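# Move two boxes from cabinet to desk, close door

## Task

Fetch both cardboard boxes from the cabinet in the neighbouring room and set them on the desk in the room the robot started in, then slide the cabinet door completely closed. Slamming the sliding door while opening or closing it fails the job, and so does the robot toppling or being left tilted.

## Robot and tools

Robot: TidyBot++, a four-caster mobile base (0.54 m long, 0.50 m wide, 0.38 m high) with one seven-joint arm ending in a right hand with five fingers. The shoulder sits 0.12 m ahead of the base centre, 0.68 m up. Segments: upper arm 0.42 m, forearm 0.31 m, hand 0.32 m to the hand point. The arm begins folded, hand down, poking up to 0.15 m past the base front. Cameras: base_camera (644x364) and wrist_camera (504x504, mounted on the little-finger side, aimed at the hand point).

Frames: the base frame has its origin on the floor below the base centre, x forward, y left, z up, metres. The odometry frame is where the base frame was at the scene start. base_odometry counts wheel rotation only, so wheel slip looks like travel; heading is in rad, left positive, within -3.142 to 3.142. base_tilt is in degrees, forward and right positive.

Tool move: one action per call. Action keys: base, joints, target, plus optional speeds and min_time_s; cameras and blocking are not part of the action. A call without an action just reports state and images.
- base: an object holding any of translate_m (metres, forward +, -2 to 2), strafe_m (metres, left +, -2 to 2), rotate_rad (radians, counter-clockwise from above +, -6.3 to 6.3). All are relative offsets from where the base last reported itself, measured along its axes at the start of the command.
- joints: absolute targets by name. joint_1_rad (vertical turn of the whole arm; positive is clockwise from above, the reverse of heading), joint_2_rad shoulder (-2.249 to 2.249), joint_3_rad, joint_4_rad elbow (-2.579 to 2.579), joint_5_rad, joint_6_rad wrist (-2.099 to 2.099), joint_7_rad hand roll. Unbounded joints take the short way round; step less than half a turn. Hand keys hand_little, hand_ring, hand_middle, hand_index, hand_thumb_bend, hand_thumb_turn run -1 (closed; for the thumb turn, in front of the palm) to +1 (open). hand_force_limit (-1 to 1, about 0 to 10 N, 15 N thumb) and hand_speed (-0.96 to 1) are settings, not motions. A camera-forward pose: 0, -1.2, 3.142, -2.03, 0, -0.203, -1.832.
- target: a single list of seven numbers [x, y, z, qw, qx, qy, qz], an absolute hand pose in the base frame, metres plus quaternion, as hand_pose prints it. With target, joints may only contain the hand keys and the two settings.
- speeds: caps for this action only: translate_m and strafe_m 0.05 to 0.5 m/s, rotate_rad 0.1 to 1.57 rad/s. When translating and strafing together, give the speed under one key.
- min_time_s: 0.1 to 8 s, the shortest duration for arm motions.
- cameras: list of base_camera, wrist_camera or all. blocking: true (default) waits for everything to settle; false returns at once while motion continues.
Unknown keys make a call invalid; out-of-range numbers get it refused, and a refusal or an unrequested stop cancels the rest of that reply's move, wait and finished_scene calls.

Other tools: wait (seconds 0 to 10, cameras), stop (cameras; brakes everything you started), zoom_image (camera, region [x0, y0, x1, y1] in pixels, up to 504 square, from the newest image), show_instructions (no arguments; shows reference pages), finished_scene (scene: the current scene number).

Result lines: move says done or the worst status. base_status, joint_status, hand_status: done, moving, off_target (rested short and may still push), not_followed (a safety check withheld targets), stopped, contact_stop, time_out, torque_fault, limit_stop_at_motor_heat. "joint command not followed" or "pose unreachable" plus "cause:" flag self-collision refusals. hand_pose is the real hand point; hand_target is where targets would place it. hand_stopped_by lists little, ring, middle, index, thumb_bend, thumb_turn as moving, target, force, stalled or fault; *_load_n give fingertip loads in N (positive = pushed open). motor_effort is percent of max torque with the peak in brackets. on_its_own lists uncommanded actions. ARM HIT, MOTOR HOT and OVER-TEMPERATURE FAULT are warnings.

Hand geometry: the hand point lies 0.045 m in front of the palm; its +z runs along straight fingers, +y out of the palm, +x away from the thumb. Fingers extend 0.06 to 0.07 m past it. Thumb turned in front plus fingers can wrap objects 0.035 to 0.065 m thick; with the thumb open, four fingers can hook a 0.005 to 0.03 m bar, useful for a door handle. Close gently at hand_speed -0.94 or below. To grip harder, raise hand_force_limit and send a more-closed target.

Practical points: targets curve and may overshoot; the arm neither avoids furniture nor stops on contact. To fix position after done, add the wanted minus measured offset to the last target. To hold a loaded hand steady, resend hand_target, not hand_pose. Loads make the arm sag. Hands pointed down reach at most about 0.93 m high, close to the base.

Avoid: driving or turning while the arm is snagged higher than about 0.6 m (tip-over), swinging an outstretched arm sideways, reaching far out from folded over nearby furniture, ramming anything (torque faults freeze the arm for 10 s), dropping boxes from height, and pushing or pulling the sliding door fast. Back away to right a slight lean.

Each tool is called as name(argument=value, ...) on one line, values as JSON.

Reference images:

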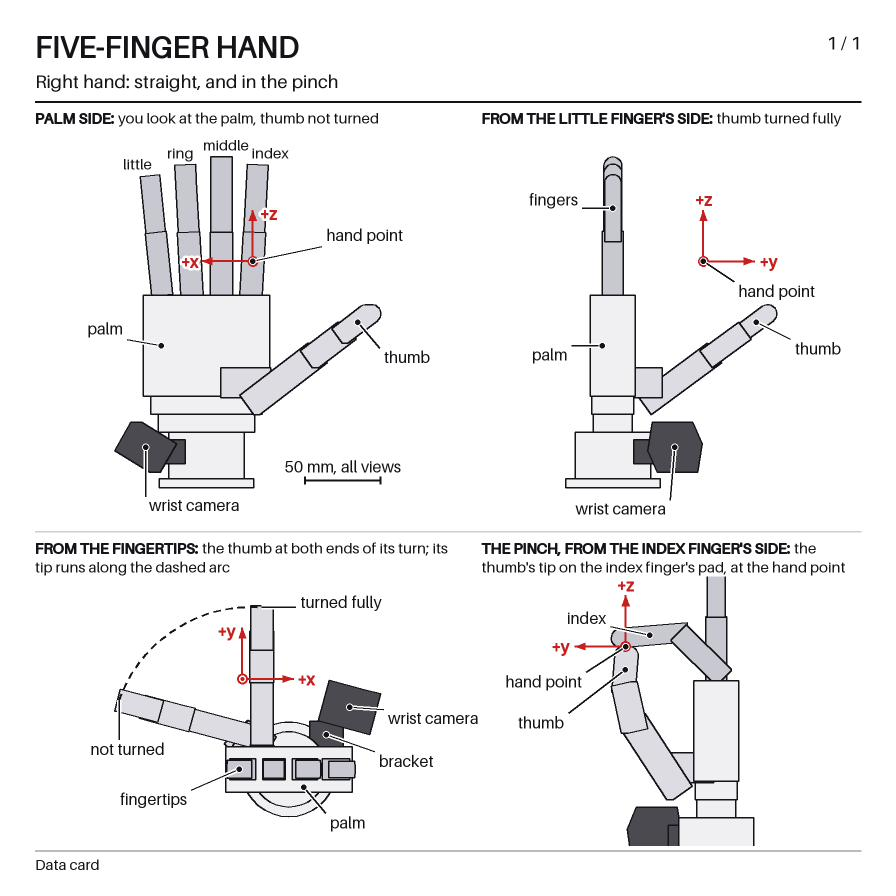

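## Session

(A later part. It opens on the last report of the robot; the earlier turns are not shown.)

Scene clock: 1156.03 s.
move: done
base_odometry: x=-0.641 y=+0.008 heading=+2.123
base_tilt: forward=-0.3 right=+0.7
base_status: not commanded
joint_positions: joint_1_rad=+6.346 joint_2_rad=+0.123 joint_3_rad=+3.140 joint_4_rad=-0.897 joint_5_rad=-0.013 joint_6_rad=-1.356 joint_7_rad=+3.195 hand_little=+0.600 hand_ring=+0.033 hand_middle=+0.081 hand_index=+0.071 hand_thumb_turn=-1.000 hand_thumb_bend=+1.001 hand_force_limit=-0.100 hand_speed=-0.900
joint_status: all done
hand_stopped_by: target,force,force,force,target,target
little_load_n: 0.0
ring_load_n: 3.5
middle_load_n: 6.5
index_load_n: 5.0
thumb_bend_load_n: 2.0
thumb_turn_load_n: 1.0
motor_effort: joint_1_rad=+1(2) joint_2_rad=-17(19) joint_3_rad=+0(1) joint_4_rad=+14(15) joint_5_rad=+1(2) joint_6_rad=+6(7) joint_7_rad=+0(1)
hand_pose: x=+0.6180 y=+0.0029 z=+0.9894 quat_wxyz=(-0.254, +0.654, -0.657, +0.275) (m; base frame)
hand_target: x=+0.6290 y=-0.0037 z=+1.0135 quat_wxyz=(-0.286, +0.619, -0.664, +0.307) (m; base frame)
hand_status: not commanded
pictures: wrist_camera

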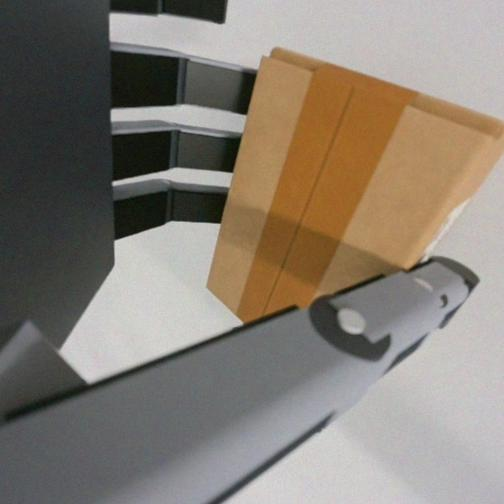

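move(joints={"joint_2_rad": 0.066, "joint_4_rad": -0.989, "joint_6_rad": -1.22}, min_time_s=2, cameras=["wrist_camera"])

Scene clock: 1162.33 s.
move: done
base_odometry: x=-0.641 y=+0.008 heading=+2.123
base_tilt: forward=-0.2 right=+0.7
base_status: not commanded
joint_positions: joint_1_rad=+6.346 joint_2_rad=+0.091 joint_3_rad=+3.140 joint_4_rad=-0.951 joint_5_rad=-0.013 joint_6_rad=-1.302 joint_7_rad=+3.195 hand_little=+0.600 hand_ring=+0.034 hand_middle=+0.081 hand_index=+0.071 hand_thumb_turn=-1.000 hand_thumb_bend=+1.001 hand_force_limit=-0.100 hand_speed=-0.900
joint_status: all done
hand_stopped_by: target,force,force,force,target,target
little_load_n: 0.0
ring_load_n: 4.0
middle_load_n: 6.5
index_load_n: 4.5
thumb_bend_load_n: 2.0
thumb_turn_load_n: 0.0
motor_effort: joint_1_rad=+0(2) joint_2_rad=-15(18) joint_3_rad=-1(2) joint_4_rad=+13(15) joint_5_rad=+1(2) joint_6_rad=+5(7) joint_7_rad=+0(1)
hand_pose: x=+0.6169 y=+0.0029 z=+0.9905 quat_wxyz=(-0.263, +0.650, -0.653, +0.285) (m; base frame)
hand_target: x=+0.6277 y=-0.0036 z=+1.0023 quat_wxyz=(-0.286, +0.619, -0.664, +0.307) (m; base frame)
hand_status: not commanded
pictures: wrist_camera

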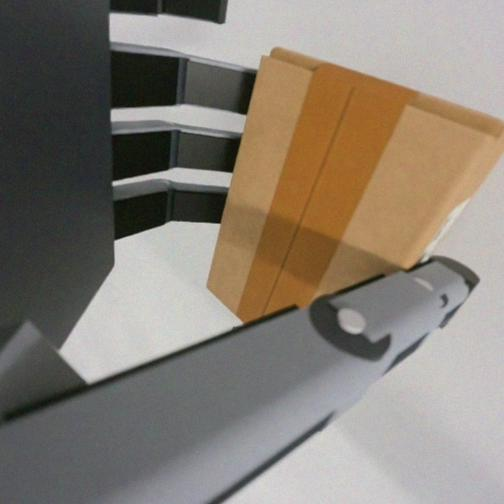

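move(joints={"joint_2_rad": 0.066, "joint_4_rad": -0.989, "joint_6_rad": -1.265}, min_time_s=1.5)

Scene clock: 1168.20 s.
move: done
base_odometry: x=-0.641 y=+0.008 heading=+2.123
base_tilt: forward=-0.2 right=+0.7
base_status: not commanded
joint_positions: joint_1_rad=+6.346 joint_2_rad=+0.091 joint_3_rad=+3.140 joint_4_rad=-0.951 joint_5_rad=-0.013 joint_6_rad=-1.302 joint_7_rad=+3.195 hand_little=+0.600 hand_ring=+0.034 hand_middle=+0.081 hand_index=+0.071 hand_thumb_turn=-1.000 hand_thumb_bend=+1.001 hand_force_limit=-0.100 hand_speed=-0.900
joint_status: all done
hand_stopped_by: target,force,force,force,target,target
little_load_n: 0.0
ring_load_n: 3.5
middle_load_n: 6.5
index_load_n: 5.0
thumb_bend_load_n: 2.0
thumb_turn_load_n: 0.0
motor_effort: joint_1_rad=+1(1) joint_2_rad=-16(17) joint_3_rad=-1(2) joint_4_rad=+12(13) joint_5_rad=+0(1) joint_6_rad=+5(6) joint_7_rad=+0(1)
hand_pose: x=+0.6169 y=+0.0029 z=+0.9906 quat_wxyz=(-0.263, +0.650, -0.653, +0.285) (m; base frame)
hand_target: x=+0.6161 y=-0.0028 z=+0.9933 quat_wxyz=(-0.272, +0.625, -0.671, +0.292) (m; base frame)
hand_status: not commanded
pictures: none

move(joints={"joint_2_rad": 0.066, "joint_4_rad": -0.989, "joint_6_rad": -1.32}, min_time_s=1.5, cameras=["wrist_camera"])

Scene clock: 1171.67 s.
move: done
base_odometry: x=-0.641 y=+0.008 heading=+2.123
base_tilt: forward=-0.2 right=+0.7
base_status: not commanded
joint_positions: joint_1_rad=+6.346 joint_2_rad=+0.091 joint_3_rad=+3.140 joint_4_rad=-0.951 joint_5_rad=-0.013 joint_6_rad=-1.302 joint_7_rad=+3.195 hand_little=+0.600 hand_ring=+0.034 hand_middle=+0.081 hand_index=+0.071 hand_thumb_turn=-1.000 hand_thumb_bend=+1.001 hand_force_limit=-0.100 hand_speed=-0.900
joint_status: all done
hand_stopped_by: target,force,force,force,target,target
little_load_n: 0.0
ring_load_n: 4.0
middle_load_n: 6.5
index_load_n: 4.5
thumb_bend_load_n: 2.0
thumb_turn_load_n: 0.0
motor_effort: joint_1_rad=+0(1) joint_2_rad=-16(17) joint_3_rad=-1(2) joint_4_rad=+13(14) joint_5_rad=+0(1) joint_6_rad=+5(6) joint_7_rad=+1(1)
hand_pose: x=+0.6169 y=+0.0029 z=+0.9906 quat_wxyz=(-0.263, +0.650, -0.653, +0.285) (m; base frame)
hand_target: x=+0.6014 y=-0.0018 z=+0.9830 quat_wxyz=(-0.255, +0.632, -0.678, +0.274) (m; base frame)
hand_status: not commanded
pictures: wrist_camera

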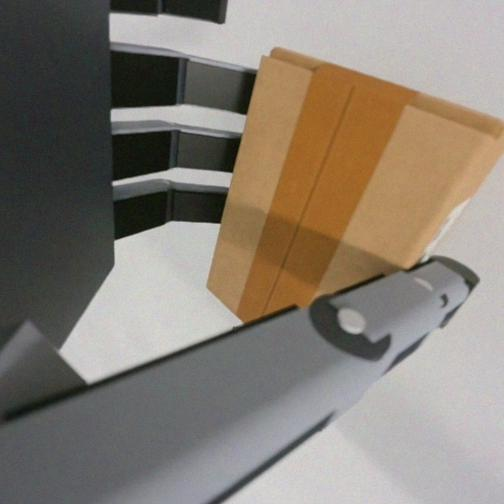

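move(joints={"joint_2_rad": 0.066, "joint_4_rad": -0.989, "joint_6_rad": -1.38}, min_time_s=1.5, cameras=["wrist_camera"])

Scene clock: 1175.33 s.
move: done
base_odometry: x=-0.641 y=+0.008 heading=+2.123
base_tilt: forward=-0.2 right=+0.7
base_status: not commanded
joint_positions: joint_1_rad=+6.346 joint_2_rad=+0.091 joint_3_rad=+3.140 joint_4_rad=-0.951 joint_5_rad=-0.013 joint_6_rad=-1.302 joint_7_rad=+3.195 hand_little=+0.600 hand_ring=+0.034 hand_middle=+0.081 hand_index=+0.071 hand_thumb_turn=-1.000 hand_thumb_bend=+1.001 hand_force_limit=-0.100 hand_speed=-0.900
joint_status: all done
hand_stopped_by: target,force,force,force,target,target
little_load_n: 0.0
ring_load_n: 4.0
middle_load_n: 6.5
index_load_n: 5.0
thumb_bend_load_n: 2.0
thumb_turn_load_n: 0.0
motor_effort: joint_1_rad=+0(2) joint_2_rad=-15(17) joint_3_rad=-1(2) joint_4_rad=+13(14) joint_5_rad=-1(1) joint_6_rad=+5(6) joint_7_rad=+0(1)
hand_pose: x=+0.6169 y=+0.0029 z=+0.9905 quat_wxyz=(-0.263, +0.650, -0.653, +0.285) (m; base frame)
hand_target: x=+0.5847 y=-0.0006 z=+0.9727 quat_wxyz=(-0.236, +0.640, -0.686, +0.253) (m; base frame)
hand_status: not commanded
pictures: wrist_camera

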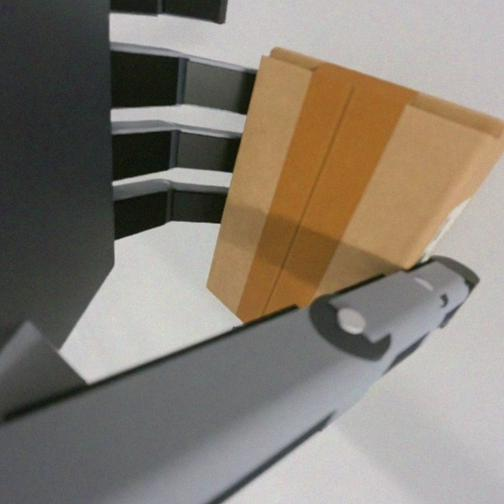

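move(joints={"joint_2_rad": 0.066, "joint_4_rad": -0.989, "joint_6_rad": -1.30}, min_time_s=1.5)

move(joints={"hand_index": 0.3, "hand_middle": 0.3, "hand_ring": 0.3}, cameras=["wrist_camera"])

Scene clock: 1179.93 s.
move: done
base_odometry: x=-0.641 y=+0.008 heading=+2.123
base_tilt: forward=-0.2 right=+0.7
base_status: not commanded
joint_positions: joint_1_rad=+6.346 joint_2_rad=+0.091 joint_3_rad=+3.140 joint_4_rad=-0.951 joint_5_rad=-0.013 joint_6_rad=-1.302 joint_7_rad=+3.195 hand_little=+0.600 hand_ring=+0.034 hand_middle=+0.081 hand_index=+0.071 hand_thumb_turn=-1.000 hand_thumb_bend=+1.001 hand_force_limit=-0.100 hand_speed=-0.900
joint_status: all done
hand_stopped_by: target,force,force,force,target,target
little_load_n: 0.0
ring_load_n: 4.0
middle_load_n: 6.5
index_load_n: 4.5
thumb_bend_load_n: 1.5
thumb_turn_load_n: 0.0
motor_effort: joint_1_rad=+0(2) joint_2_rad=-16(16) joint_3_rad=-1(2) joint_4_rad=+13(14) joint_5_rad=+0(1) joint_6_rad=+5(6) joint_7_rad=+0(1)
hand_pose: x=+0.6169 y=+0.0029 z=+0.9905 quat_wxyz=(-0.263, +0.650, -0.653, +0.285) (m; base frame)
hand_target: x=+0.6068 y=-0.0022 z=+0.9866 quat_wxyz=(-0.261, +0.630, -0.676, +0.280) (m; base frame)
hand_status: not commanded
pictures: none

Scene clock: 1181.37 s.
move: done
base_odometry: x=-0.641 y=+0.008 heading=+2.123
base_tilt: forward=-0.2 right=+0.7
base_status: not commanded
joint_positions: joint_1_rad=+6.346 joint_2_rad=+0.090 joint_3_rad=+3.140 joint_4_rad=-0.958 joint_5_rad=-0.013 joint_6_rad=-1.302 joint_7_rad=+3.195 hand_little=+0.600 hand_ring=+0.300 hand_middle=+0.300 hand_index=+0.300 hand_thumb_turn=-1.000 hand_thumb_bend=+1.000 hand_force_limit=-0.100 hand_speed=-0.900
joint_status: all done
hand_stopped_by: target,target,target,target,target,target
little_load_n: 0.0
ring_load_n: 0.0
middle_load_n: 0.0
index_load_n: 0.0
thumb_bend_load_n: 0.0
thumb_turn_load_n: 0.0
motor_effort: joint_1_rad=+1(2) joint_2_rad=-17(17) joint_3_rad=+0(1) joint_4_rad=+14(14) joint_5_rad=+1(2) joint_6_rad=+6(6) joint_7_rad=+0(1)
hand_pose: x=+0.6160 y=+0.0030 z=+0.9876 quat_wxyz=(-0.261, +0.651, -0.654, +0.283) (m; base frame)
hand_target: x=+0.6068 y=-0.0022 z=+0.9866 quat_wxyz=(-0.261, +0.630, -0.676, +0.280) (m; base frame)
hand_status: not commanded
pictures: wrist_camera

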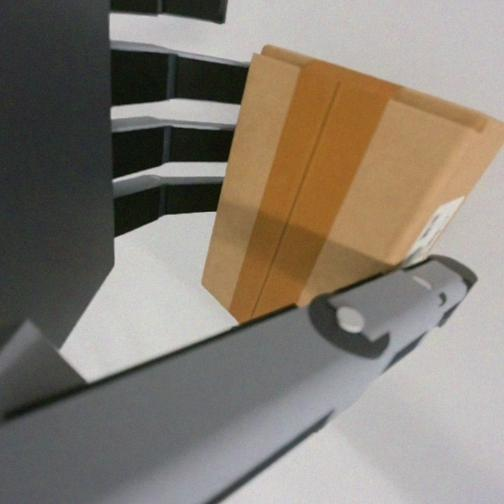

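move(joints={"hand_index": 1, "hand_middle": 1, "hand_ring": 1, "hand_little": 1, "hand_speed": 0})

move(joints={"joint_2_rad": 0.17, "joint_4_rad": -0.70, "joint_6_rad": -1.50}, min_time_s=2.5, cameras=["wrist_camera"])

move(joints={"joint_2_rad": 0.28, "joint_4_rad": -0.39, "joint_6_rad": -1.72}, min_time_s=2.5, cameras=["wrist_camera"])

Scene clock: 1186.27 s.
move: done
base_odometry: x=-0.641 y=+0.008 heading=+2.123
base_tilt: forward=-0.2 right=+0.7
base_status: not commanded
joint_positions: joint_1_rad=+6.346 joint_2_rad=+0.090 joint_3_rad=+3.140 joint_4_rad=-0.959 joint_5_rad=-0.013 joint_6_rad=-1.302 joint_7_rad=+3.195 hand_little=+1.000 hand_ring=+1.000 hand_middle=+1.000 hand_index=+1.000 hand_thumb_turn=-1.000 hand_thumb_bend=+1.000 hand_force_limit=-0.100 hand_speed=+0.000
joint_status: all done
hand_stopped_by: target,target,target,target,target,target
little_load_n: 0.0
ring_load_n: 0.0
middle_load_n: 0.0
index_load_n: 0.0
thumb_bend_load_n: 0.0
thumb_turn_load_n: 0.0
motor_effort: joint_1_rad=+1(2) joint_2_rad=-17(17) joint_3_rad=+0(1) joint_4_rad=+14(14) joint_5_rad=+0(2) joint_6_rad=+5(6) joint_7_rad=+0(1)
hand_pose: x=+0.6159 y=+0.0030 z=+0.9873 quat_wxyz=(-0.261, +0.651, -0.654, +0.283) (m; base frame)
hand_target: x=+0.6068 y=-0.0022 z=+0.9866 quat_wxyz=(-0.261, +0.630, -0.676, +0.280) (m; base frame)
hand_status: not commanded
pictures: none

Scene clock: 1189.07 s.
move: done
base_odometry: x=-0.641 y=+0.008 heading=+2.123
base_tilt: forward=-0.2 right=+0.6
base_status: not commanded
joint_positions: joint_1_rad=+6.346 joint_2_rad=+0.154 joint_3_rad=+3.140 joint_4_rad=-0.746 joint_5_rad=-0.013 joint_6_rad=-1.416 joint_7_rad=+3.195 hand_little=+1.000 hand_ring=+1.000 hand_middle=+1.000 hand_index=+1.000 hand_thumb_turn=-1.000 hand_thumb_bend=+1.000 hand_force_limit=-0.100 hand_speed=+0.000
joint_status: all done
hand_stopped_by: target,target,target,target,target,target
little_load_n: 0.0
ring_load_n: 0.0
middle_load_n: 0.0
index_load_n: -0.5
thumb_bend_load_n: 0.0
thumb_turn_load_n: 0.5
motor_effort: joint_1_rad=+1(2) joint_2_rad=-18(18) joint_3_rad=-1(1) joint_4_rad=+12(14) joint_5_rad=+2(2) joint_6_rad=+5(7) joint_7_rad=+0(1)
hand_pose: x=+0.6256 y=+0.0024 z=+1.0296 quat_wxyz=(-0.272, +0.646, -0.649, +0.295) (m; base frame)
hand_target: x=+0.6129 y=-0.0026 z=+1.0264 quat_wxyz=(-0.256, +0.632, -0.678, +0.275) (m; base frame)
hand_status: not commanded
pictures: wrist_camera

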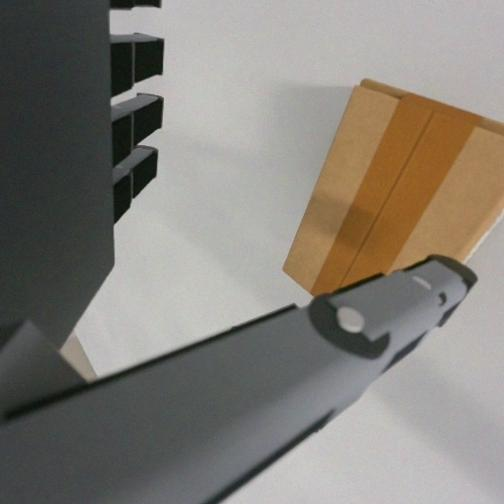

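Scene clock: 1191.87 s.
move: done
base_odometry: x=-0.641 y=+0.008 heading=+2.123
base_tilt: forward=-0.2 right=+0.7
base_status: not commanded
joint_positions: joint_1_rad=+6.346 joint_2_rad=+0.264 joint_3_rad=+3.140 joint_4_rad=-0.433 joint_5_rad=-0.013 joint_6_rad=-1.636 joint_7_rad=+3.195 hand_little=+1.000 hand_ring=+1.000 hand_middle=+1.000 hand_index=+1.000 hand_thumb_turn=-1.000 hand_thumb_bend=+1.000 hand_force_limit=-0.100 hand_speed=+0.000
joint_status: all done
hand_stopped_by: target,target,target,target,target,target
little_load_n: 0.0
ring_load_n: 0.0
middle_load_n: 0.0
index_load_n: 0.0
thumb_bend_load_n: 0.0
thumb_turn_load_n: 0.0
motor_effort: joint_1_rad=+1(2) joint_2_rad=-19(20) joint_3_rad=-1(1) joint_4_rad=+11(14) joint_5_rad=+1(2) joint_6_rad=+5(7) joint_7_rad=-1(1)
hand_pose: x=+0.6218 y=+0.0024 z=+1.0621 quat_wxyz=(-0.266, +0.650, -0.651, +0.289) (m; base frame)
hand_target: x=+0.6075 y=-0.0022 z=+1.0562 quat_wxyz=(-0.250, +0.634, -0.680, +0.269) (m; base frame)
hand_status: not commanded
pictures: wrist_camera

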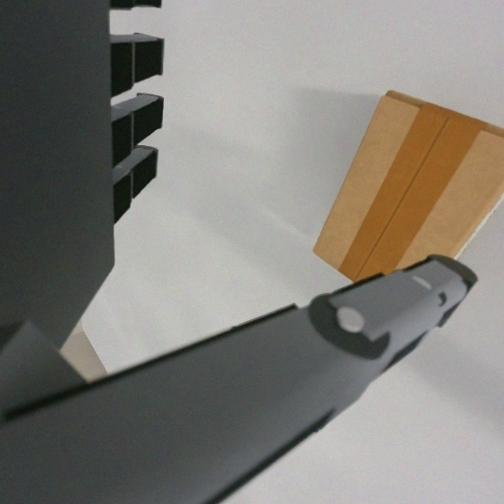

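move(base={"translate_m": -0.55}, speeds={"translate_m": 0.3})

move(base={"translate_m": -0.569}, speeds={"translate_m": 0.4}, joints={"joint_1_rad": 0.0, "joint_2_rad": -0.02, "joint_4_rad": -1.63, "joint_6_rad": -0.66}, cameras=["all"])

Scene clock: 1213.83 s.
move: done
base_odometry: x=-0.353 y=-0.461 heading=+2.123
base_tilt: forward=-0.3 right=+0.7
base_status: done
joint_positions: joint_1_rad=+6.346 joint_2_rad=+0.282 joint_3_rad=+3.140 joint_4_rad=-0.429 joint_5_rad=-0.013 joint_6_rad=-1.641 joint_7_rad=+3.195 hand_little=+1.000 hand_ring=+1.000 hand_middle=+1.000 hand_index=+1.000 hand_thumb_turn=-1.000 hand_thumb_bend=+1.000 hand_force_limit=-0.100 hand_speed=+0.000
joint_status: not commanded
hand_stopped_by: target,target,target,target,target,target
little_load_n: 0.0
ring_load_n: 0.0
middle_load_n: -0.5
index_load_n: 0.0
thumb_bend_load_n: 0.0
thumb_turn_load_n: 0.0
motor_effort: joint_1_rad=+2(3) joint_2_rad=-19(22) joint_3_rad=-1(2) joint_4_rad=+11(12) joint_5_rad=+1(2) joint_6_rad=+5(7) joint_7_rad=+0(1)
hand_pose: x=+0.6275 y=+0.0018 z=+1.0537 quat_wxyz=(-0.261, +0.652, -0.653, +0.283) (m; base frame)
hand_target: x=+0.6075 y=-0.0022 z=+1.0562 quat_wxyz=(-0.250, +0.634, -0.680, +0.269) (m; base frame)
hand_status: not commanded
pictures: none

Scene clock: 1216.67 s.
move: done
base_odometry: x=-0.055 y=-0.946 heading=+2.122
base_tilt: forward=-0.2 right=+0.7
base_status: done
joint_positions: joint_1_rad=+6.309 joint_2_rad=-0.001 joint_3_rad=+3.140 joint_4_rad=-1.599 joint_5_rad=-0.013 joint_6_rad=-0.750 joint_7_rad=+3.195 hand_little=+1.000 hand_ring=+1.000 hand_middle=+1.000 hand_index=+1.000 hand_thumb_turn=-1.000 hand_thumb_bend=+1.000 hand_force_limit=-0.100 hand_speed=+0.000
joint_status: all done
hand_stopped_by: target,target,target,target,target,target
little_load_n: 0.0
ring_load_n: 0.0
middle_load_n: 0.0
index_load_n: 0.0
thumb_bend_load_n: 0.0
thumb_turn_load_n: 0.0
motor_effort: joint_1_rad=+2(2) joint_2_rad=-15(23) joint_3_rad=+0(1) joint_4_rad=+15(17) joint_5_rad=+1(2) joint_6_rad=+6(7) joint_7_rad=+0(2)
hand_pose: x=+0.6198 y=+0.0202 z=+0.8242 quat_wxyz=(-0.267, +0.660, -0.645, +0.279) (m; base frame)
hand_target: x=+0.6325 y=+0.0319 z=+0.8368 quat_wxyz=(-0.298, +0.641, -0.641, +0.299) (m; base frame)
hand_status: not commanded
pictures: base_camera, wrist_camera

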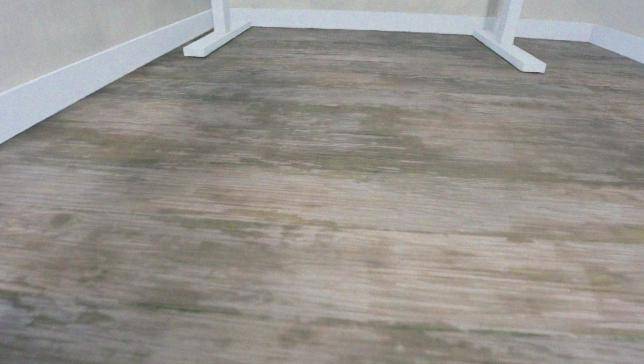

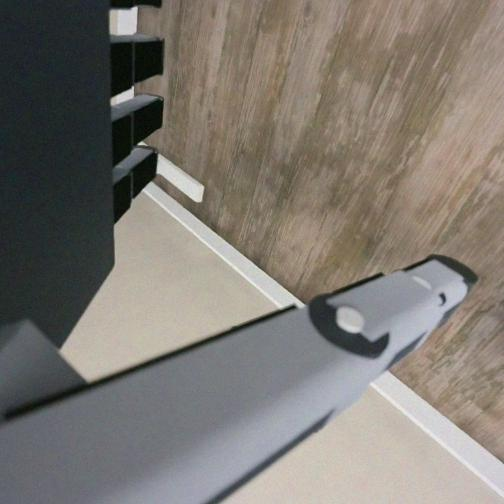

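move(base={"rotate_rad": -1.571}, speeds={"rotate_rad": 1.0})

move(base={"translate_m": 0.9}, speeds={"translate_m": 0.4}, cameras=["base_camera"])

Scene clock: 1220.70 s.
move: done
base_odometry: x=-0.055 y=-0.946 heading=+0.552
base_tilt: forward=-0.2 right=+0.7
base_status: done
joint_positions: joint_1_rad=+6.299 joint_2_rad=-0.001 joint_3_rad=+3.140 joint_4_rad=-1.599 joint_5_rad=-0.013 joint_6_rad=-0.745 joint_7_rad=+3.195 hand_little=+1.000 hand_ring=+1.000 hand_middle=+1.000 hand_index=+1.000 hand_thumb_turn=-1.000 hand_thumb_bend=+1.000 hand_force_limit=-0.100 hand_speed=+0.000
joint_status: not commanded
hand_stopped_by: target,target,target,target,target,target
little_load_n: 0.0
ring_load_n: 0.0
middle_load_n: 0.0
index_load_n: 0.0
thumb_bend_load_n: 0.0
thumb_turn_load_n: 0.0
motor_effort: joint_1_rad=+1(3) joint_2_rad=-15(17) joint_3_rad=+0(3) joint_4_rad=+15(16) joint_5_rad=+1(2) joint_6_rad=+6(6) joint_7_rad=+0(1)
hand_pose: x=+0.6207 y=+0.0252 z=+0.8250 quat_wxyz=(-0.269, +0.662, -0.641, +0.280) (m; base frame)
hand_target: x=+0.6325 y=+0.0319 z=+0.8368 quat_wxyz=(-0.298, +0.641, -0.641, +0.299) (m; base frame)
hand_status: not commanded
pictures: none

Scene clock: 1224.03 s.
move: done
base_odometry: x=+0.712 y=-0.474 heading=+0.551
base_tilt: forward=-0.2 right=+0.7
base_status: done
joint_positions: joint_1_rad=+6.299 joint_2_rad=-0.007 joint_3_rad=+3.140 joint_4_rad=-1.601 joint_5_rad=-0.013 joint_6_rad=-0.743 joint_7_rad=+3.195 hand_little=+1.000 hand_ring=+1.000 hand_middle=+1.000 hand_index=+1.000 hand_thumb_turn=-1.000 hand_thumb_bend=+1.000 hand_force_limit=-0.100 hand_speed=+0.000
joint_status: not commanded
hand_stopped_by: target,target,target,target,target,target
little_load_n: 0.0
ring_load_n: 0.0
middle_load_n: 0.0
index_load_n: 0.0
thumb_bend_load_n: 0.0
thumb_turn_load_n: 0.0
motor_effort: joint_1_rad=+1(2) joint_2_rad=-15(18) joint_3_rad=-1(1) joint_4_rad=+15(16) joint_5_rad=+1(2) joint_6_rad=+5(6) joint_7_rad=+0(1)
hand_pose: x=+0.6201 y=+0.0252 z=+0.8280 quat_wxyz=(-0.272, +0.661, -0.640, +0.282) (m; base frame)
hand_target: x=+0.6325 y=+0.0319 z=+0.8368 quat_wxyz=(-0.298, +0.641, -0.641, +0.299) (m; base frame)
hand_status: not commanded
pictures: base_camera

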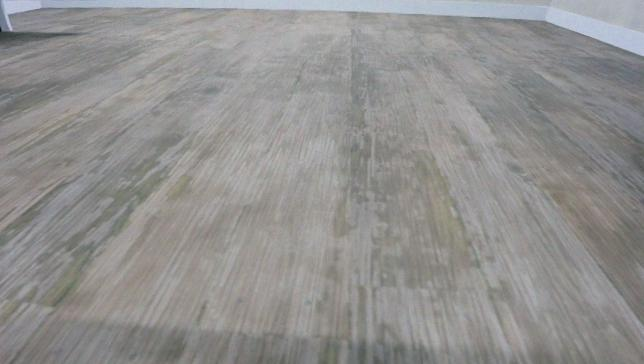

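move(base={"translate_m": 1.822}, speeds={"translate_m": 0.4})

move(base={"rotate_rad": 1.571}, speeds={"rotate_rad": 1.0}, cameras=["base_camera"])

Scene clock: 1232.53 s.
move: done
base_odometry: x=+2.264 y=+0.480 heading=+0.550
base_tilt: forward=-0.2 right=+0.7
base_status: done
joint_positions: joint_1_rad=+6.299 joint_2_rad=-0.010 joint_3_rad=+3.140 joint_4_rad=-1.601 joint_5_rad=-0.013 joint_6_rad=-0.742 joint_7_rad=+3.195 hand_little=+1.000 hand_ring=+1.000 hand_middle=+1.000 hand_index=+1.000 hand_thumb_turn=-1.000 hand_thumb_bend=+1.000 hand_force_limit=-0.100 hand_speed=+0.000
joint_status: not commanded
hand_stopped_by: target,target,target,target,target,target
little_load_n: 0.0
ring_load_n: 0.0
middle_load_n: 0.0
index_load_n: 0.0
thumb_bend_load_n: 0.0
thumb_turn_load_n: 0.0
motor_effort: joint_1_rad=+1(2) joint_2_rad=-15(18) joint_3_rad=+0(1) joint_4_rad=+15(16) joint_5_rad=+1(2) joint_6_rad=+5(6) joint_7_rad=+0(1)
hand_pose: x=+0.6197 y=+0.0252 z=+0.8295 quat_wxyz=(-0.273, +0.661, -0.639, +0.283) (m; base frame)
hand_target: x=+0.6325 y=+0.0319 z=+0.8368 quat_wxyz=(-0.298, +0.641, -0.641, +0.299) (m; base frame)
hand_status: not commanded
pictures: none

Scene clock: 1235.03 s.
move: done
base_odometry: x=+2.264 y=+0.480 heading=+2.121
base_tilt: forward=-0.2 right=+0.7
base_status: done
joint_positions: joint_1_rad=+6.295 joint_2_rad=-0.010 joint_3_rad=+3.141 joint_4_rad=-1.601 joint_5_rad=-0.013 joint_6_rad=-0.742 joint_7_rad=+3.195 hand_little=+1.000 hand_ring=+1.000 hand_middle=+1.000 hand_index=+1.000 hand_thumb_turn=-1.000 hand_thumb_bend=+1.000 hand_force_limit=-0.100 hand_speed=+0.000
joint_status: not commanded
hand_stopped_by: target,target,target,target,target,target
little_load_n: 0.0
ring_load_n: 0.0
middle_load_n: 0.0
index_load_n: 0.0
thumb_bend_load_n: 0.0
thumb_turn_load_n: 0.0
motor_effort: joint_1_rad=+1(3) joint_2_rad=-16(17) joint_3_rad=+0(3) joint_4_rad=+15(16) joint_5_rad=+2(2) joint_6_rad=+6(6) joint_7_rad=+0(1)
hand_pose: x=+0.6196 y=+0.0268 z=+0.8295 quat_wxyz=(-0.273, +0.662, -0.638, +0.283) (m; base frame)
hand_target: x=+0.6325 y=+0.0319 z=+0.8368 quat_wxyz=(-0.298, +0.641, -0.641, +0.299) (m; base frame)
hand_status: not commanded
pictures: base_camera

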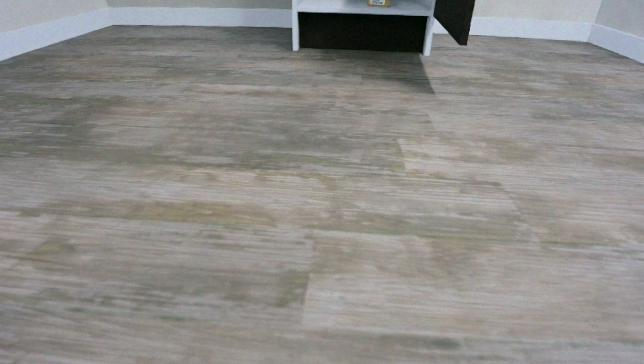

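move(base={"translate_m": 0.6}, speeds={"translate_m": 0.3}, joints={"joint_1_rad": 0.29, "joint_2_rad": 1.16, "joint_4_rad": -1.595, "joint_5_rad": -0.27, "joint_6_rad": 0.48}, min_time_s=4, cameras=["all"])

Scene clock: 1243.70 s.
move: done
base_odometry: x=+1.950 y=+0.992 heading=+2.122
base_tilt: forward=-0.2 right=+0.7
base_status: done
joint_positions: joint_1_rad=+6.551 joint_2_rad=+1.156 joint_3_rad=+3.141 joint_4_rad=-1.602 joint_5_rad=-0.200 joint_6_rad=+0.391 joint_7_rad=+3.195 hand_little=+1.000 hand_ring=+1.000 hand_middle=+1.000 hand_index=+1.000 hand_thumb_turn=-1.000 hand_thumb_bend=+1.000 hand_force_limit=-0.100 hand_speed=+0.000
joint_status: all done
hand_stopped_by: target,target,target,target,target,target
little_load_n: 0.0
ring_load_n: 0.0
middle_load_n: 0.0
index_load_n: 0.0
thumb_bend_load_n: 0.0
thumb_turn_load_n: 0.0
motor_effort: joint_1_rad=+1(3) joint_2_rad=-35(37) joint_3_rad=-1(2) joint_4_rad=+7(17) joint_5_rad=+1(2) joint_6_rad=+5(7) joint_7_rad=-1(1)
hand_pose: x=+0.7866 y=-0.1669 z=+0.2880 quat_wxyz=(-0.220, +0.500, -0.780, +0.305) (m; base frame)
hand_target: x=+0.8059 y=-0.1994 z=+0.3061 quat_wxyz=(-0.243, +0.430, -0.801, +0.338) (m; base frame)
hand_status: not commanded
pictures: base_camera, wrist_camera

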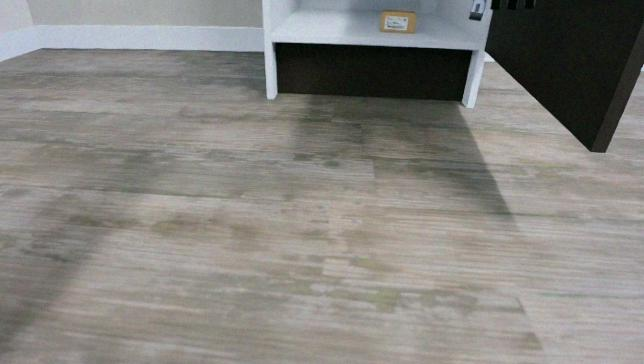

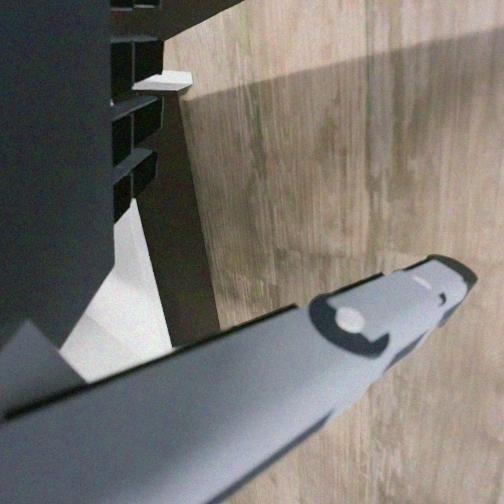

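move(base={"strafe_m": 0.022}, speeds={"strafe_m": 0.1}, joints={"joint_1_rad": 0.27, "joint_5_rad": -0.35}, min_time_s=1)

move(base={"translate_m": 0.3}, speeds={"translate_m": 0.15}, cameras=["all"])

Scene clock: 1261.73 s.
move: done
base_odometry: x=+1.931 y=+0.980 heading=+2.122
base_tilt: forward=-0.2 right=+0.7
base_status: done
joint_positions: joint_1_rad=+6.553 joint_2_rad=+1.156 joint_3_rad=+3.140 joint_4_rad=-1.602 joint_5_rad=-0.280 joint_6_rad=+0.394 joint_7_rad=+3.195 hand_little=+1.000 hand_ring=+1.000 hand_middle=+1.000 hand_index=+1.000 hand_thumb_turn=-1.000 hand_thumb_bend=+1.000 hand_force_limit=-0.100 hand_speed=+0.000
joint_status: all done
hand_stopped_by: target,target,target,target,target,target
little_load_n: 0.0
ring_load_n: 0.0
middle_load_n: 0.0
index_load_n: 0.0
thumb_bend_load_n: 0.0
thumb_turn_load_n: 0.0
motor_effort: joint_1_rad=+1(3) joint_2_rad=-35(36) joint_3_rad=-1(2) joint_4_rad=+7(8) joint_5_rad=+1(2) joint_6_rad=+5(6) joint_7_rad=+0(1)
hand_pose: x=+0.7861 y=-0.1741 z=+0.2887 quat_wxyz=(-0.219, +0.465, -0.802, +0.305) (m; base frame)
hand_target: x=+0.8077 y=-0.1934 z=+0.3061 quat_wxyz=(-0.244, +0.403, -0.816, +0.334) (m; base frame)
hand_status: not commanded
pictures: none

Scene clock: 1264.37 s.
move: done
base_odometry: x=+1.774 y=+1.236 heading=+2.122
base_tilt: forward=-0.2 right=+0.7
base_status: done
joint_positions: joint_1_rad=+6.553 joint_2_rad=+1.157 joint_3_rad=+3.140 joint_4_rad=-1.602 joint_5_rad=-0.281 joint_6_rad=+0.396 joint_7_rad=+3.195 hand_little=+1.000 hand_ring=+1.000 hand_middle=+1.000 hand_index=+1.000 hand_thumb_turn=-1.000 hand_thumb_bend=+1.000 hand_force_limit=-0.100 hand_speed=+0.000
joint_status: not commanded
hand_stopped_by: target,target,target,target,target,target
little_load_n: 0.0
ring_load_n: 0.0
middle_load_n: 0.0
index_load_n: 0.0
thumb_bend_load_n: 0.0
thumb_turn_load_n: 0.0
motor_effort: joint_1_rad=+1(3) joint_2_rad=-34(37) joint_3_rad=-1(2) joint_4_rad=+7(9) joint_5_rad=+2(2) joint_6_rad=+5(6) joint_7_rad=+0(1)
hand_pose: x=+0.7865 y=-0.1746 z=+0.2889 quat_wxyz=(-0.219, +0.465, -0.802, +0.305) (m; base frame)
hand_target: x=+0.8077 y=-0.1934 z=+0.3061 quat_wxyz=(-0.244, +0.403, -0.816, +0.334) (m; base frame)
hand_status: not commanded
pictures: base_camera, wrist_camera

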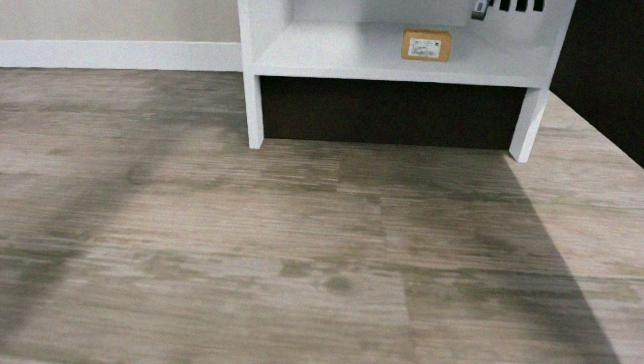

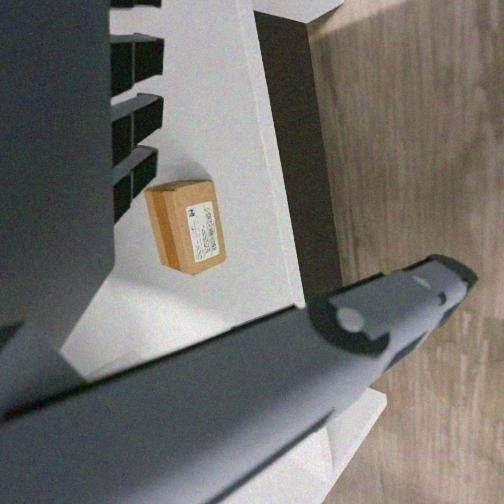

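move(joints={"joint_1_rad": 0.3, "joint_5_rad": 0.33}, min_time_s=2, cameras=["all"])

Scene clock: 1272.87 s.
move: done
base_odometry: x=+1.774 y=+1.236 heading=+2.122
base_tilt: forward=-0.2 right=+0.7
base_status: not commanded
joint_positions: joint_1_rad=+6.557 joint_2_rad=+1.157 joint_3_rad=+3.140 joint_4_rad=-1.602 joint_5_rad=+0.260 joint_6_rad=+0.396 joint_7_rad=+3.195 hand_little=+1.000 hand_ring=+1.000 hand_middle=+1.000 hand_index=+1.000 hand_thumb_turn=-1.000 hand_thumb_bend=+1.000 hand_force_limit=-0.100 hand_speed=+0.000
joint_status: all done
hand_stopped_by: target,target,target,target,target,target
little_load_n: 0.0
ring_load_n: 0.0
middle_load_n: 0.0
index_load_n: 0.0
thumb_bend_load_n: 0.0
thumb_turn_load_n: 0.0
motor_effort: joint_1_rad=+0(3) joint_2_rad=-35(36) joint_3_rad=-1(2) joint_4_rad=+7(8) joint_5_rad=+2(3) joint_6_rad=+6(6) joint_7_rad=+0(1)
hand_pose: x=+0.7827 y=-0.1386 z=+0.2835 quat_wxyz=(-0.221, +0.674, -0.635, +0.305) (m; base frame)
hand_target: x=+0.8026 y=-0.1475 z=+0.2985 quat_wxyz=(-0.252, +0.664, -0.623, +0.329) (m; base frame)
hand_status: not commanded
pictures: base_camera, wrist_camera

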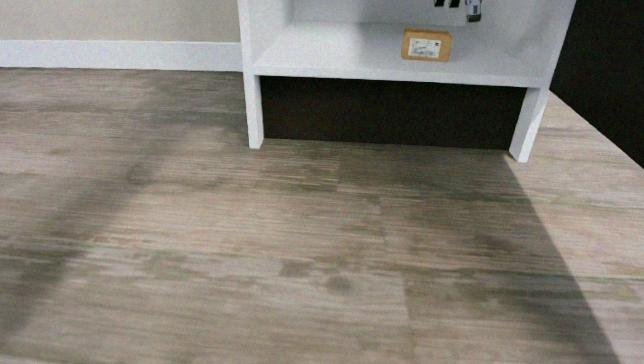

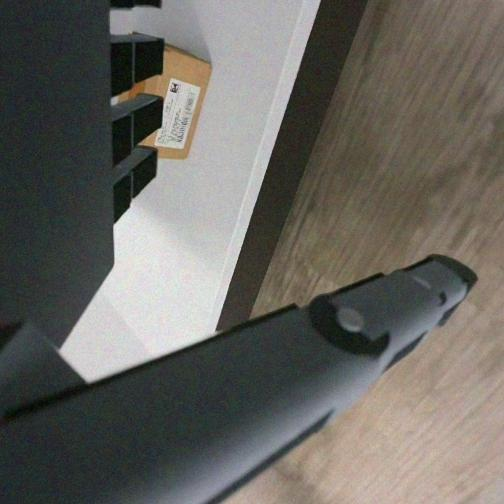

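move(joints={"joint_1_rad": 0.34, "joint_5_rad": 0.52, "joint_7_rad": 2.87}, min_time_s=2, cameras=["all"])

Scene clock: 1283.60 s.
move: done
base_odometry: x=+1.774 y=+1.236 heading=+2.122
base_tilt: forward=-0.2 right=+0.7
base_status: not commanded
joint_positions: joint_1_rad=+6.598 joint_2_rad=+1.157 joint_3_rad=+3.140 joint_4_rad=-1.602 joint_5_rad=+0.450 joint_6_rad=+0.396 joint_7_rad=+2.925 hand_little=+1.000 hand_ring=+1.000 hand_middle=+1.000 hand_index=+1.000 hand_thumb_turn=-1.000 hand_thumb_bend=+1.000 hand_force_limit=-0.100 hand_speed=+0.000
joint_status: all done
hand_stopped_by: target,target,target,target,target,target
little_load_n: 0.0
ring_load_n: 0.0
middle_load_n: 0.0
index_load_n: 0.0
thumb_bend_load_n: 0.0
thumb_turn_load_n: 0.0
motor_effort: joint_1_rad=+1(2) joint_2_rad=-35(35) joint_3_rad=-2(3) joint_4_rad=+7(8) joint_5_rad=+1(2) joint_6_rad=+5(6) joint_7_rad=+1(2)
hand_pose: x=+0.7766 y=-0.1362 z=+0.2839 quat_wxyz=(-0.250, +0.641, -0.672, +0.273) (m; base frame)
hand_target: x=+0.7943 y=-0.1404 z=+0.2984 quat_wxyz=(-0.286, +0.633, -0.660, +0.288) (m; base frame)
hand_status: not commanded
pictures: base_camera, wrist_camera

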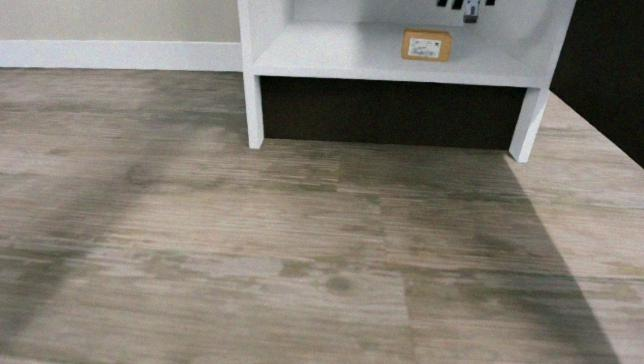

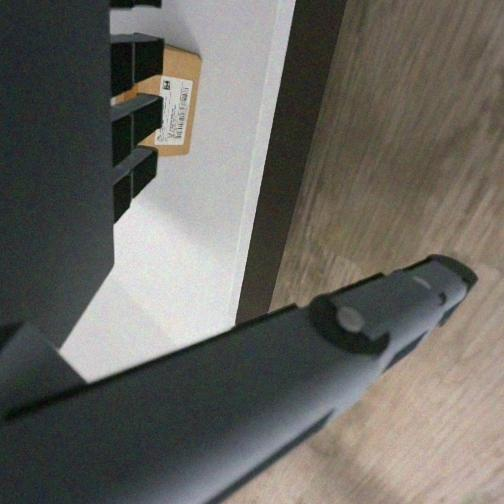

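move(base={"translate_m": 0.13}, speeds={"translate_m": 0.1}, cameras=["all"])

zoom_image(camera="base_camera", region=[340, 0, 560, 140])

Scene clock: 1296.33 s.
move: done
base_odometry: x=+1.706 y=+1.347 heading=+2.122
base_tilt: forward=-0.2 right=+0.7
base_status: done
joint_positions: joint_1_rad=+6.602 joint_2_rad=+1.157 joint_3_rad=+3.140 joint_4_rad=-1.602 joint_5_rad=+0.451 joint_6_rad=+0.397 joint_7_rad=+2.923 hand_little=+1.000 hand_ring=+1.000 hand_middle=+1.000 hand_index=+1.000 hand_thumb_turn=-1.000 hand_thumb_bend=+1.000 hand_force_limit=-0.100 hand_speed=+0.000
joint_status: not commanded
hand_stopped_by: target,target,target,target,target,target
little_load_n: 0.0
ring_load_n: 0.0
middle_load_n: 0.0
index_load_n: 0.0
thumb_bend_load_n: 0.0
thumb_turn_load_n: 0.0
motor_effort: joint_1_rad=+0(2) joint_2_rad=-34(36) joint_3_rad=-2(3) joint_4_rad=+7(8) joint_5_rad=+1(1) joint_6_rad=+6(6) joint_7_rad=+0(1)
hand_pose: x=+0.7763 y=-0.1387 z=+0.2842 quat_wxyz=(-0.250, +0.640, -0.673, +0.274) (m; base frame)
hand_target: x=+0.7943 y=-0.1404 z=+0.2984 quat_wxyz=(-0.286, +0.633, -0.660, +0.288) (m; base frame)
hand_status: not commanded
pictures: base_camera, wrist_camera

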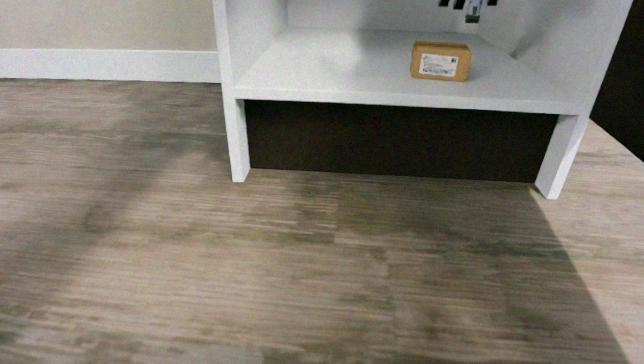

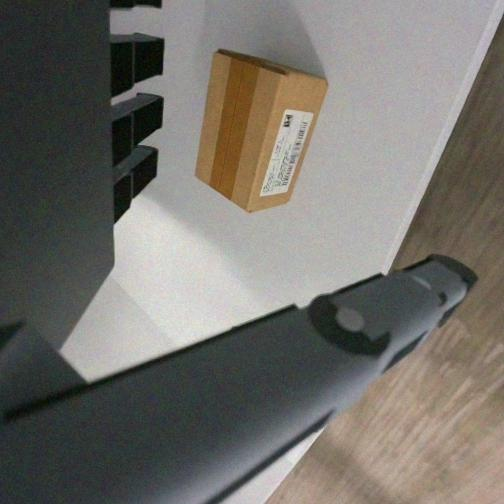

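Scaled by 2.291.

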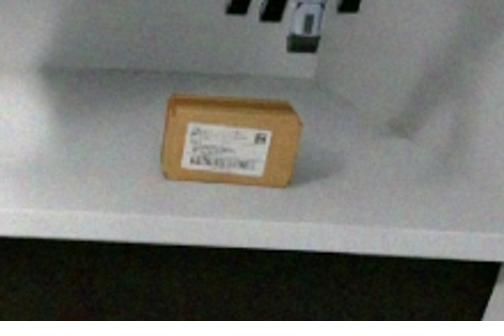

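move(base={"translate_m": 0.075}, speeds={"translate_m": 0.1}, joints={"joint_2_rad": 1.24, "joint_4_rad": -1.54, "joint_6_rad": 0.5}, min_time_s=2, cameras=["all"])

zoom_image(camera="base_camera", region=[340, 0, 560, 140])

Scene clock: 1306.00 s.
move: done
base_odometry: x=+1.666 y=+1.411 heading=+2.123
base_tilt: forward=-0.2 right=+0.7
base_status: done
joint_positions: joint_1_rad=+6.604 joint_2_rad=+1.224 joint_3_rad=+3.140 joint_4_rad=-1.578 joint_5_rad=+0.451 joint_6_rad=+0.413 joint_7_rad=+2.923 hand_little=+1.000 hand_ring=+1.000 hand_middle=+1.000 hand_index=+1.000 hand_thumb_turn=-1.000 hand_thumb_bend=+1.000 hand_force_limit=-0.100 hand_speed=+0.000
joint_status: all done
hand_stopped_by: target,target,target,target,target,target
little_load_n: 0.0
ring_load_n: 0.0
middle_load_n: 0.0
index_load_n: -0.5
thumb_bend_load_n: 0.0
thumb_turn_load_n: 0.0
motor_effort: joint_1_rad=+1(2) joint_2_rad=-36(36) joint_3_rad=-2(3) joint_4_rad=+7(9) joint_5_rad=+0(2) joint_6_rad=+5(7) joint_7_rad=+0(1)
hand_pose: x=+0.7664 y=-0.1345 z=+0.2488 quat_wxyz=(-0.246, +0.642, -0.678, +0.260) (m; base frame)
hand_target: x=+0.7978 y=-0.1384 z=+0.2636 quat_wxyz=(-0.288, +0.633, -0.661, +0.283) (m; base frame)
hand_status: not commanded
pictures: base_camera, wrist_camera

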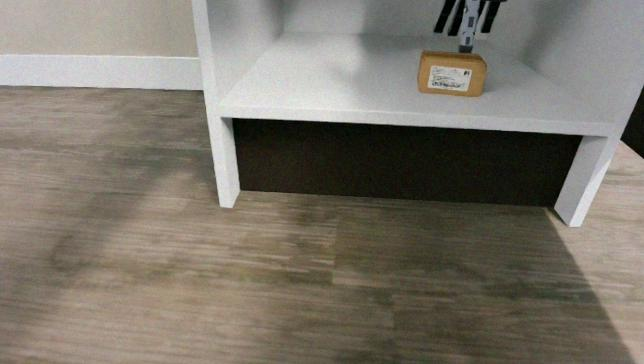

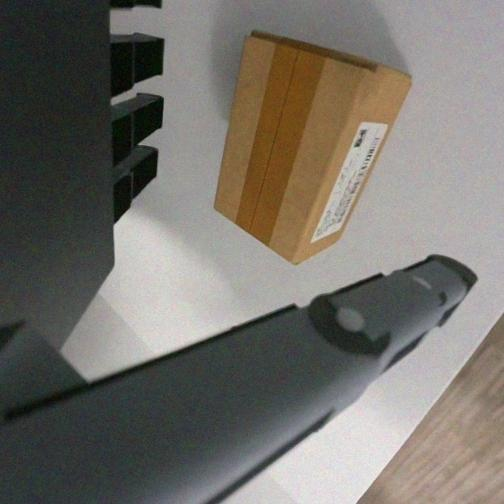

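Scaled by 2.291.

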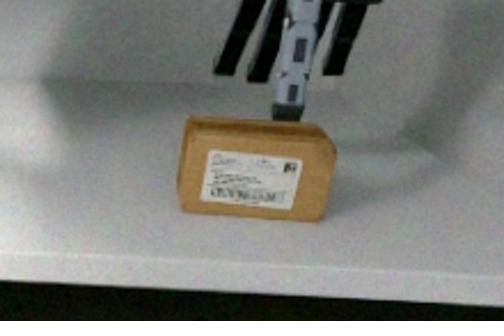

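move(base={"translate_m": 0.022}, speeds={"translate_m": 0.1}, joints={"joint_2_rad": 1.3, "joint_4_rad": -1.51, "joint_6_rad": 0.525}, min_time_s=2, cameras=["all"])

zoom_image(camera="base_camera", region=[340, 0, 560, 140])

Scene clock: 1317.87 s.
move: done
base_odometry: x=+1.655 y=+1.429 heading=+2.123
base_tilt: forward=-0.2 right=+0.7
base_status: done
joint_positions: joint_1_rad=+6.605 joint_2_rad=+1.284 joint_3_rad=+3.140 joint_4_rad=-1.548 joint_5_rad=+0.451 joint_6_rad=+0.437 joint_7_rad=+2.923 hand_little=+1.000 hand_ring=+1.000 hand_middle=+1.000 hand_index=+1.000 hand_thumb_turn=-1.000 hand_thumb_bend=+1.000 hand_force_limit=-0.100 hand_speed=+0.000
joint_status: all done
hand_stopped_by: target,target,target,target,target,target
little_load_n: 0.0
ring_load_n: 0.0
middle_load_n: -0.5
index_load_n: 0.0
thumb_bend_load_n: 0.0
thumb_turn_load_n: 0.0
motor_effort: joint_1_rad=+1(3) joint_2_rad=-35(36) joint_3_rad=-2(3) joint_4_rad=+6(9) joint_5_rad=+1(2) joint_6_rad=+4(7) joint_7_rad=+0(1)
hand_pose: x=+0.7641 y=-0.1312 z=+0.2215 quat_wxyz=(-0.249, +0.641, -0.680, +0.254) (m; base frame)
hand_target: x=+0.7953 y=-0.1335 z=+0.2360 quat_wxyz=(-0.292, +0.633, -0.662, +0.276) (m; base frame)
hand_status: not commanded
pictures: base_camera, wrist_camera

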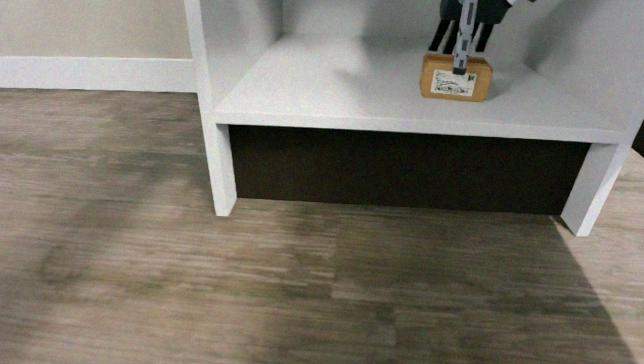

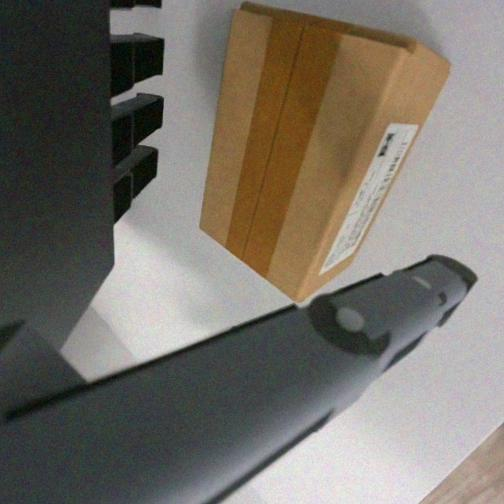

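Scaled by 2.291.

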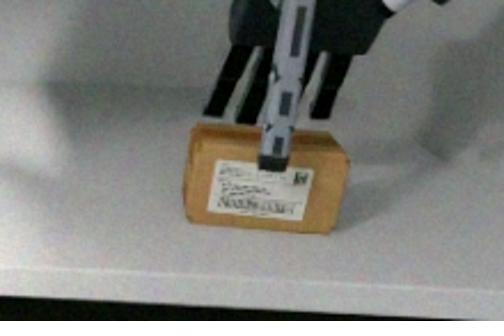

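move(joints={"joint_2_rad": 1.34, "joint_4_rad": -1.487, "joint_6_rad": 0.545}, min_time_s=2, cameras=["all"])

zoom_image(camera="base_camera", region=[340, 0, 560, 140])

Scene clock: 1324.20 s.
move: done
base_odometry: x=+1.655 y=+1.429 heading=+2.123
base_tilt: forward=-0.3 right=+0.7
base_status: not commanded
joint_positions: joint_1_rad=+6.605 joint_2_rad=+1.323 joint_3_rad=+3.140 joint_4_rad=-1.525 joint_5_rad=+0.452 joint_6_rad=+0.457 joint_7_rad=+2.923 hand_little=+1.000 hand_ring=+1.000 hand_middle=+1.000 hand_index=+1.000 hand_thumb_turn=-1.000 hand_thumb_bend=+1.000 hand_force_limit=-0.100 hand_speed=+0.000
joint_status: all done
hand_stopped_by: target,target,target,target,target,target
little_load_n: 0.0
ring_load_n: 0.0
middle_load_n: 0.0
index_load_n: 0.0
thumb_bend_load_n: 0.0
thumb_turn_load_n: 0.0
motor_effort: joint_1_rad=+1(2) joint_2_rad=-35(36) joint_3_rad=-2(3) joint_4_rad=+6(7) joint_5_rad=+1(1) joint_6_rad=+5(7) joint_7_rad=+0(1)
hand_pose: x=+0.7648 y=-0.1286 z=+0.2050 quat_wxyz=(-0.253, +0.641, -0.679, +0.253) (m; base frame)
hand_target: x=+0.7952 y=-0.1303 z=+0.2190 quat_wxyz=(-0.296, +0.632, -0.662, +0.274) (m; base frame)
hand_status: not commanded
pictures: base_camera, wrist_camera

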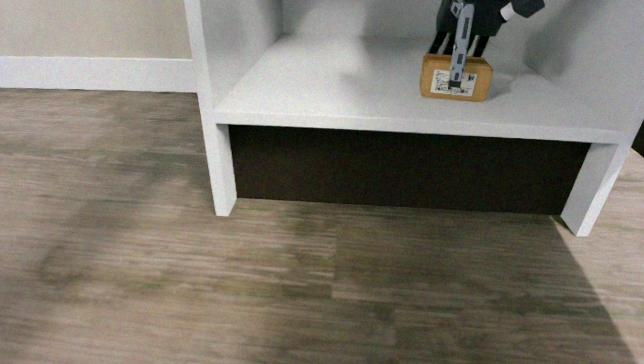

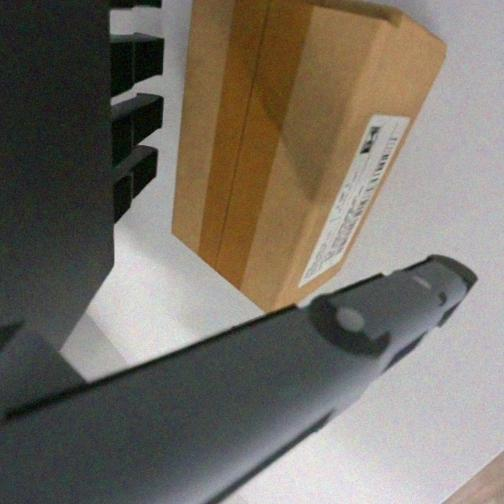

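Scaled by 2.291.

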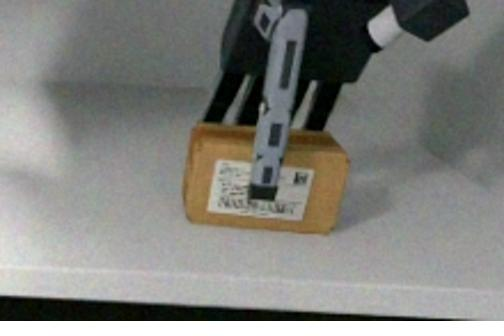

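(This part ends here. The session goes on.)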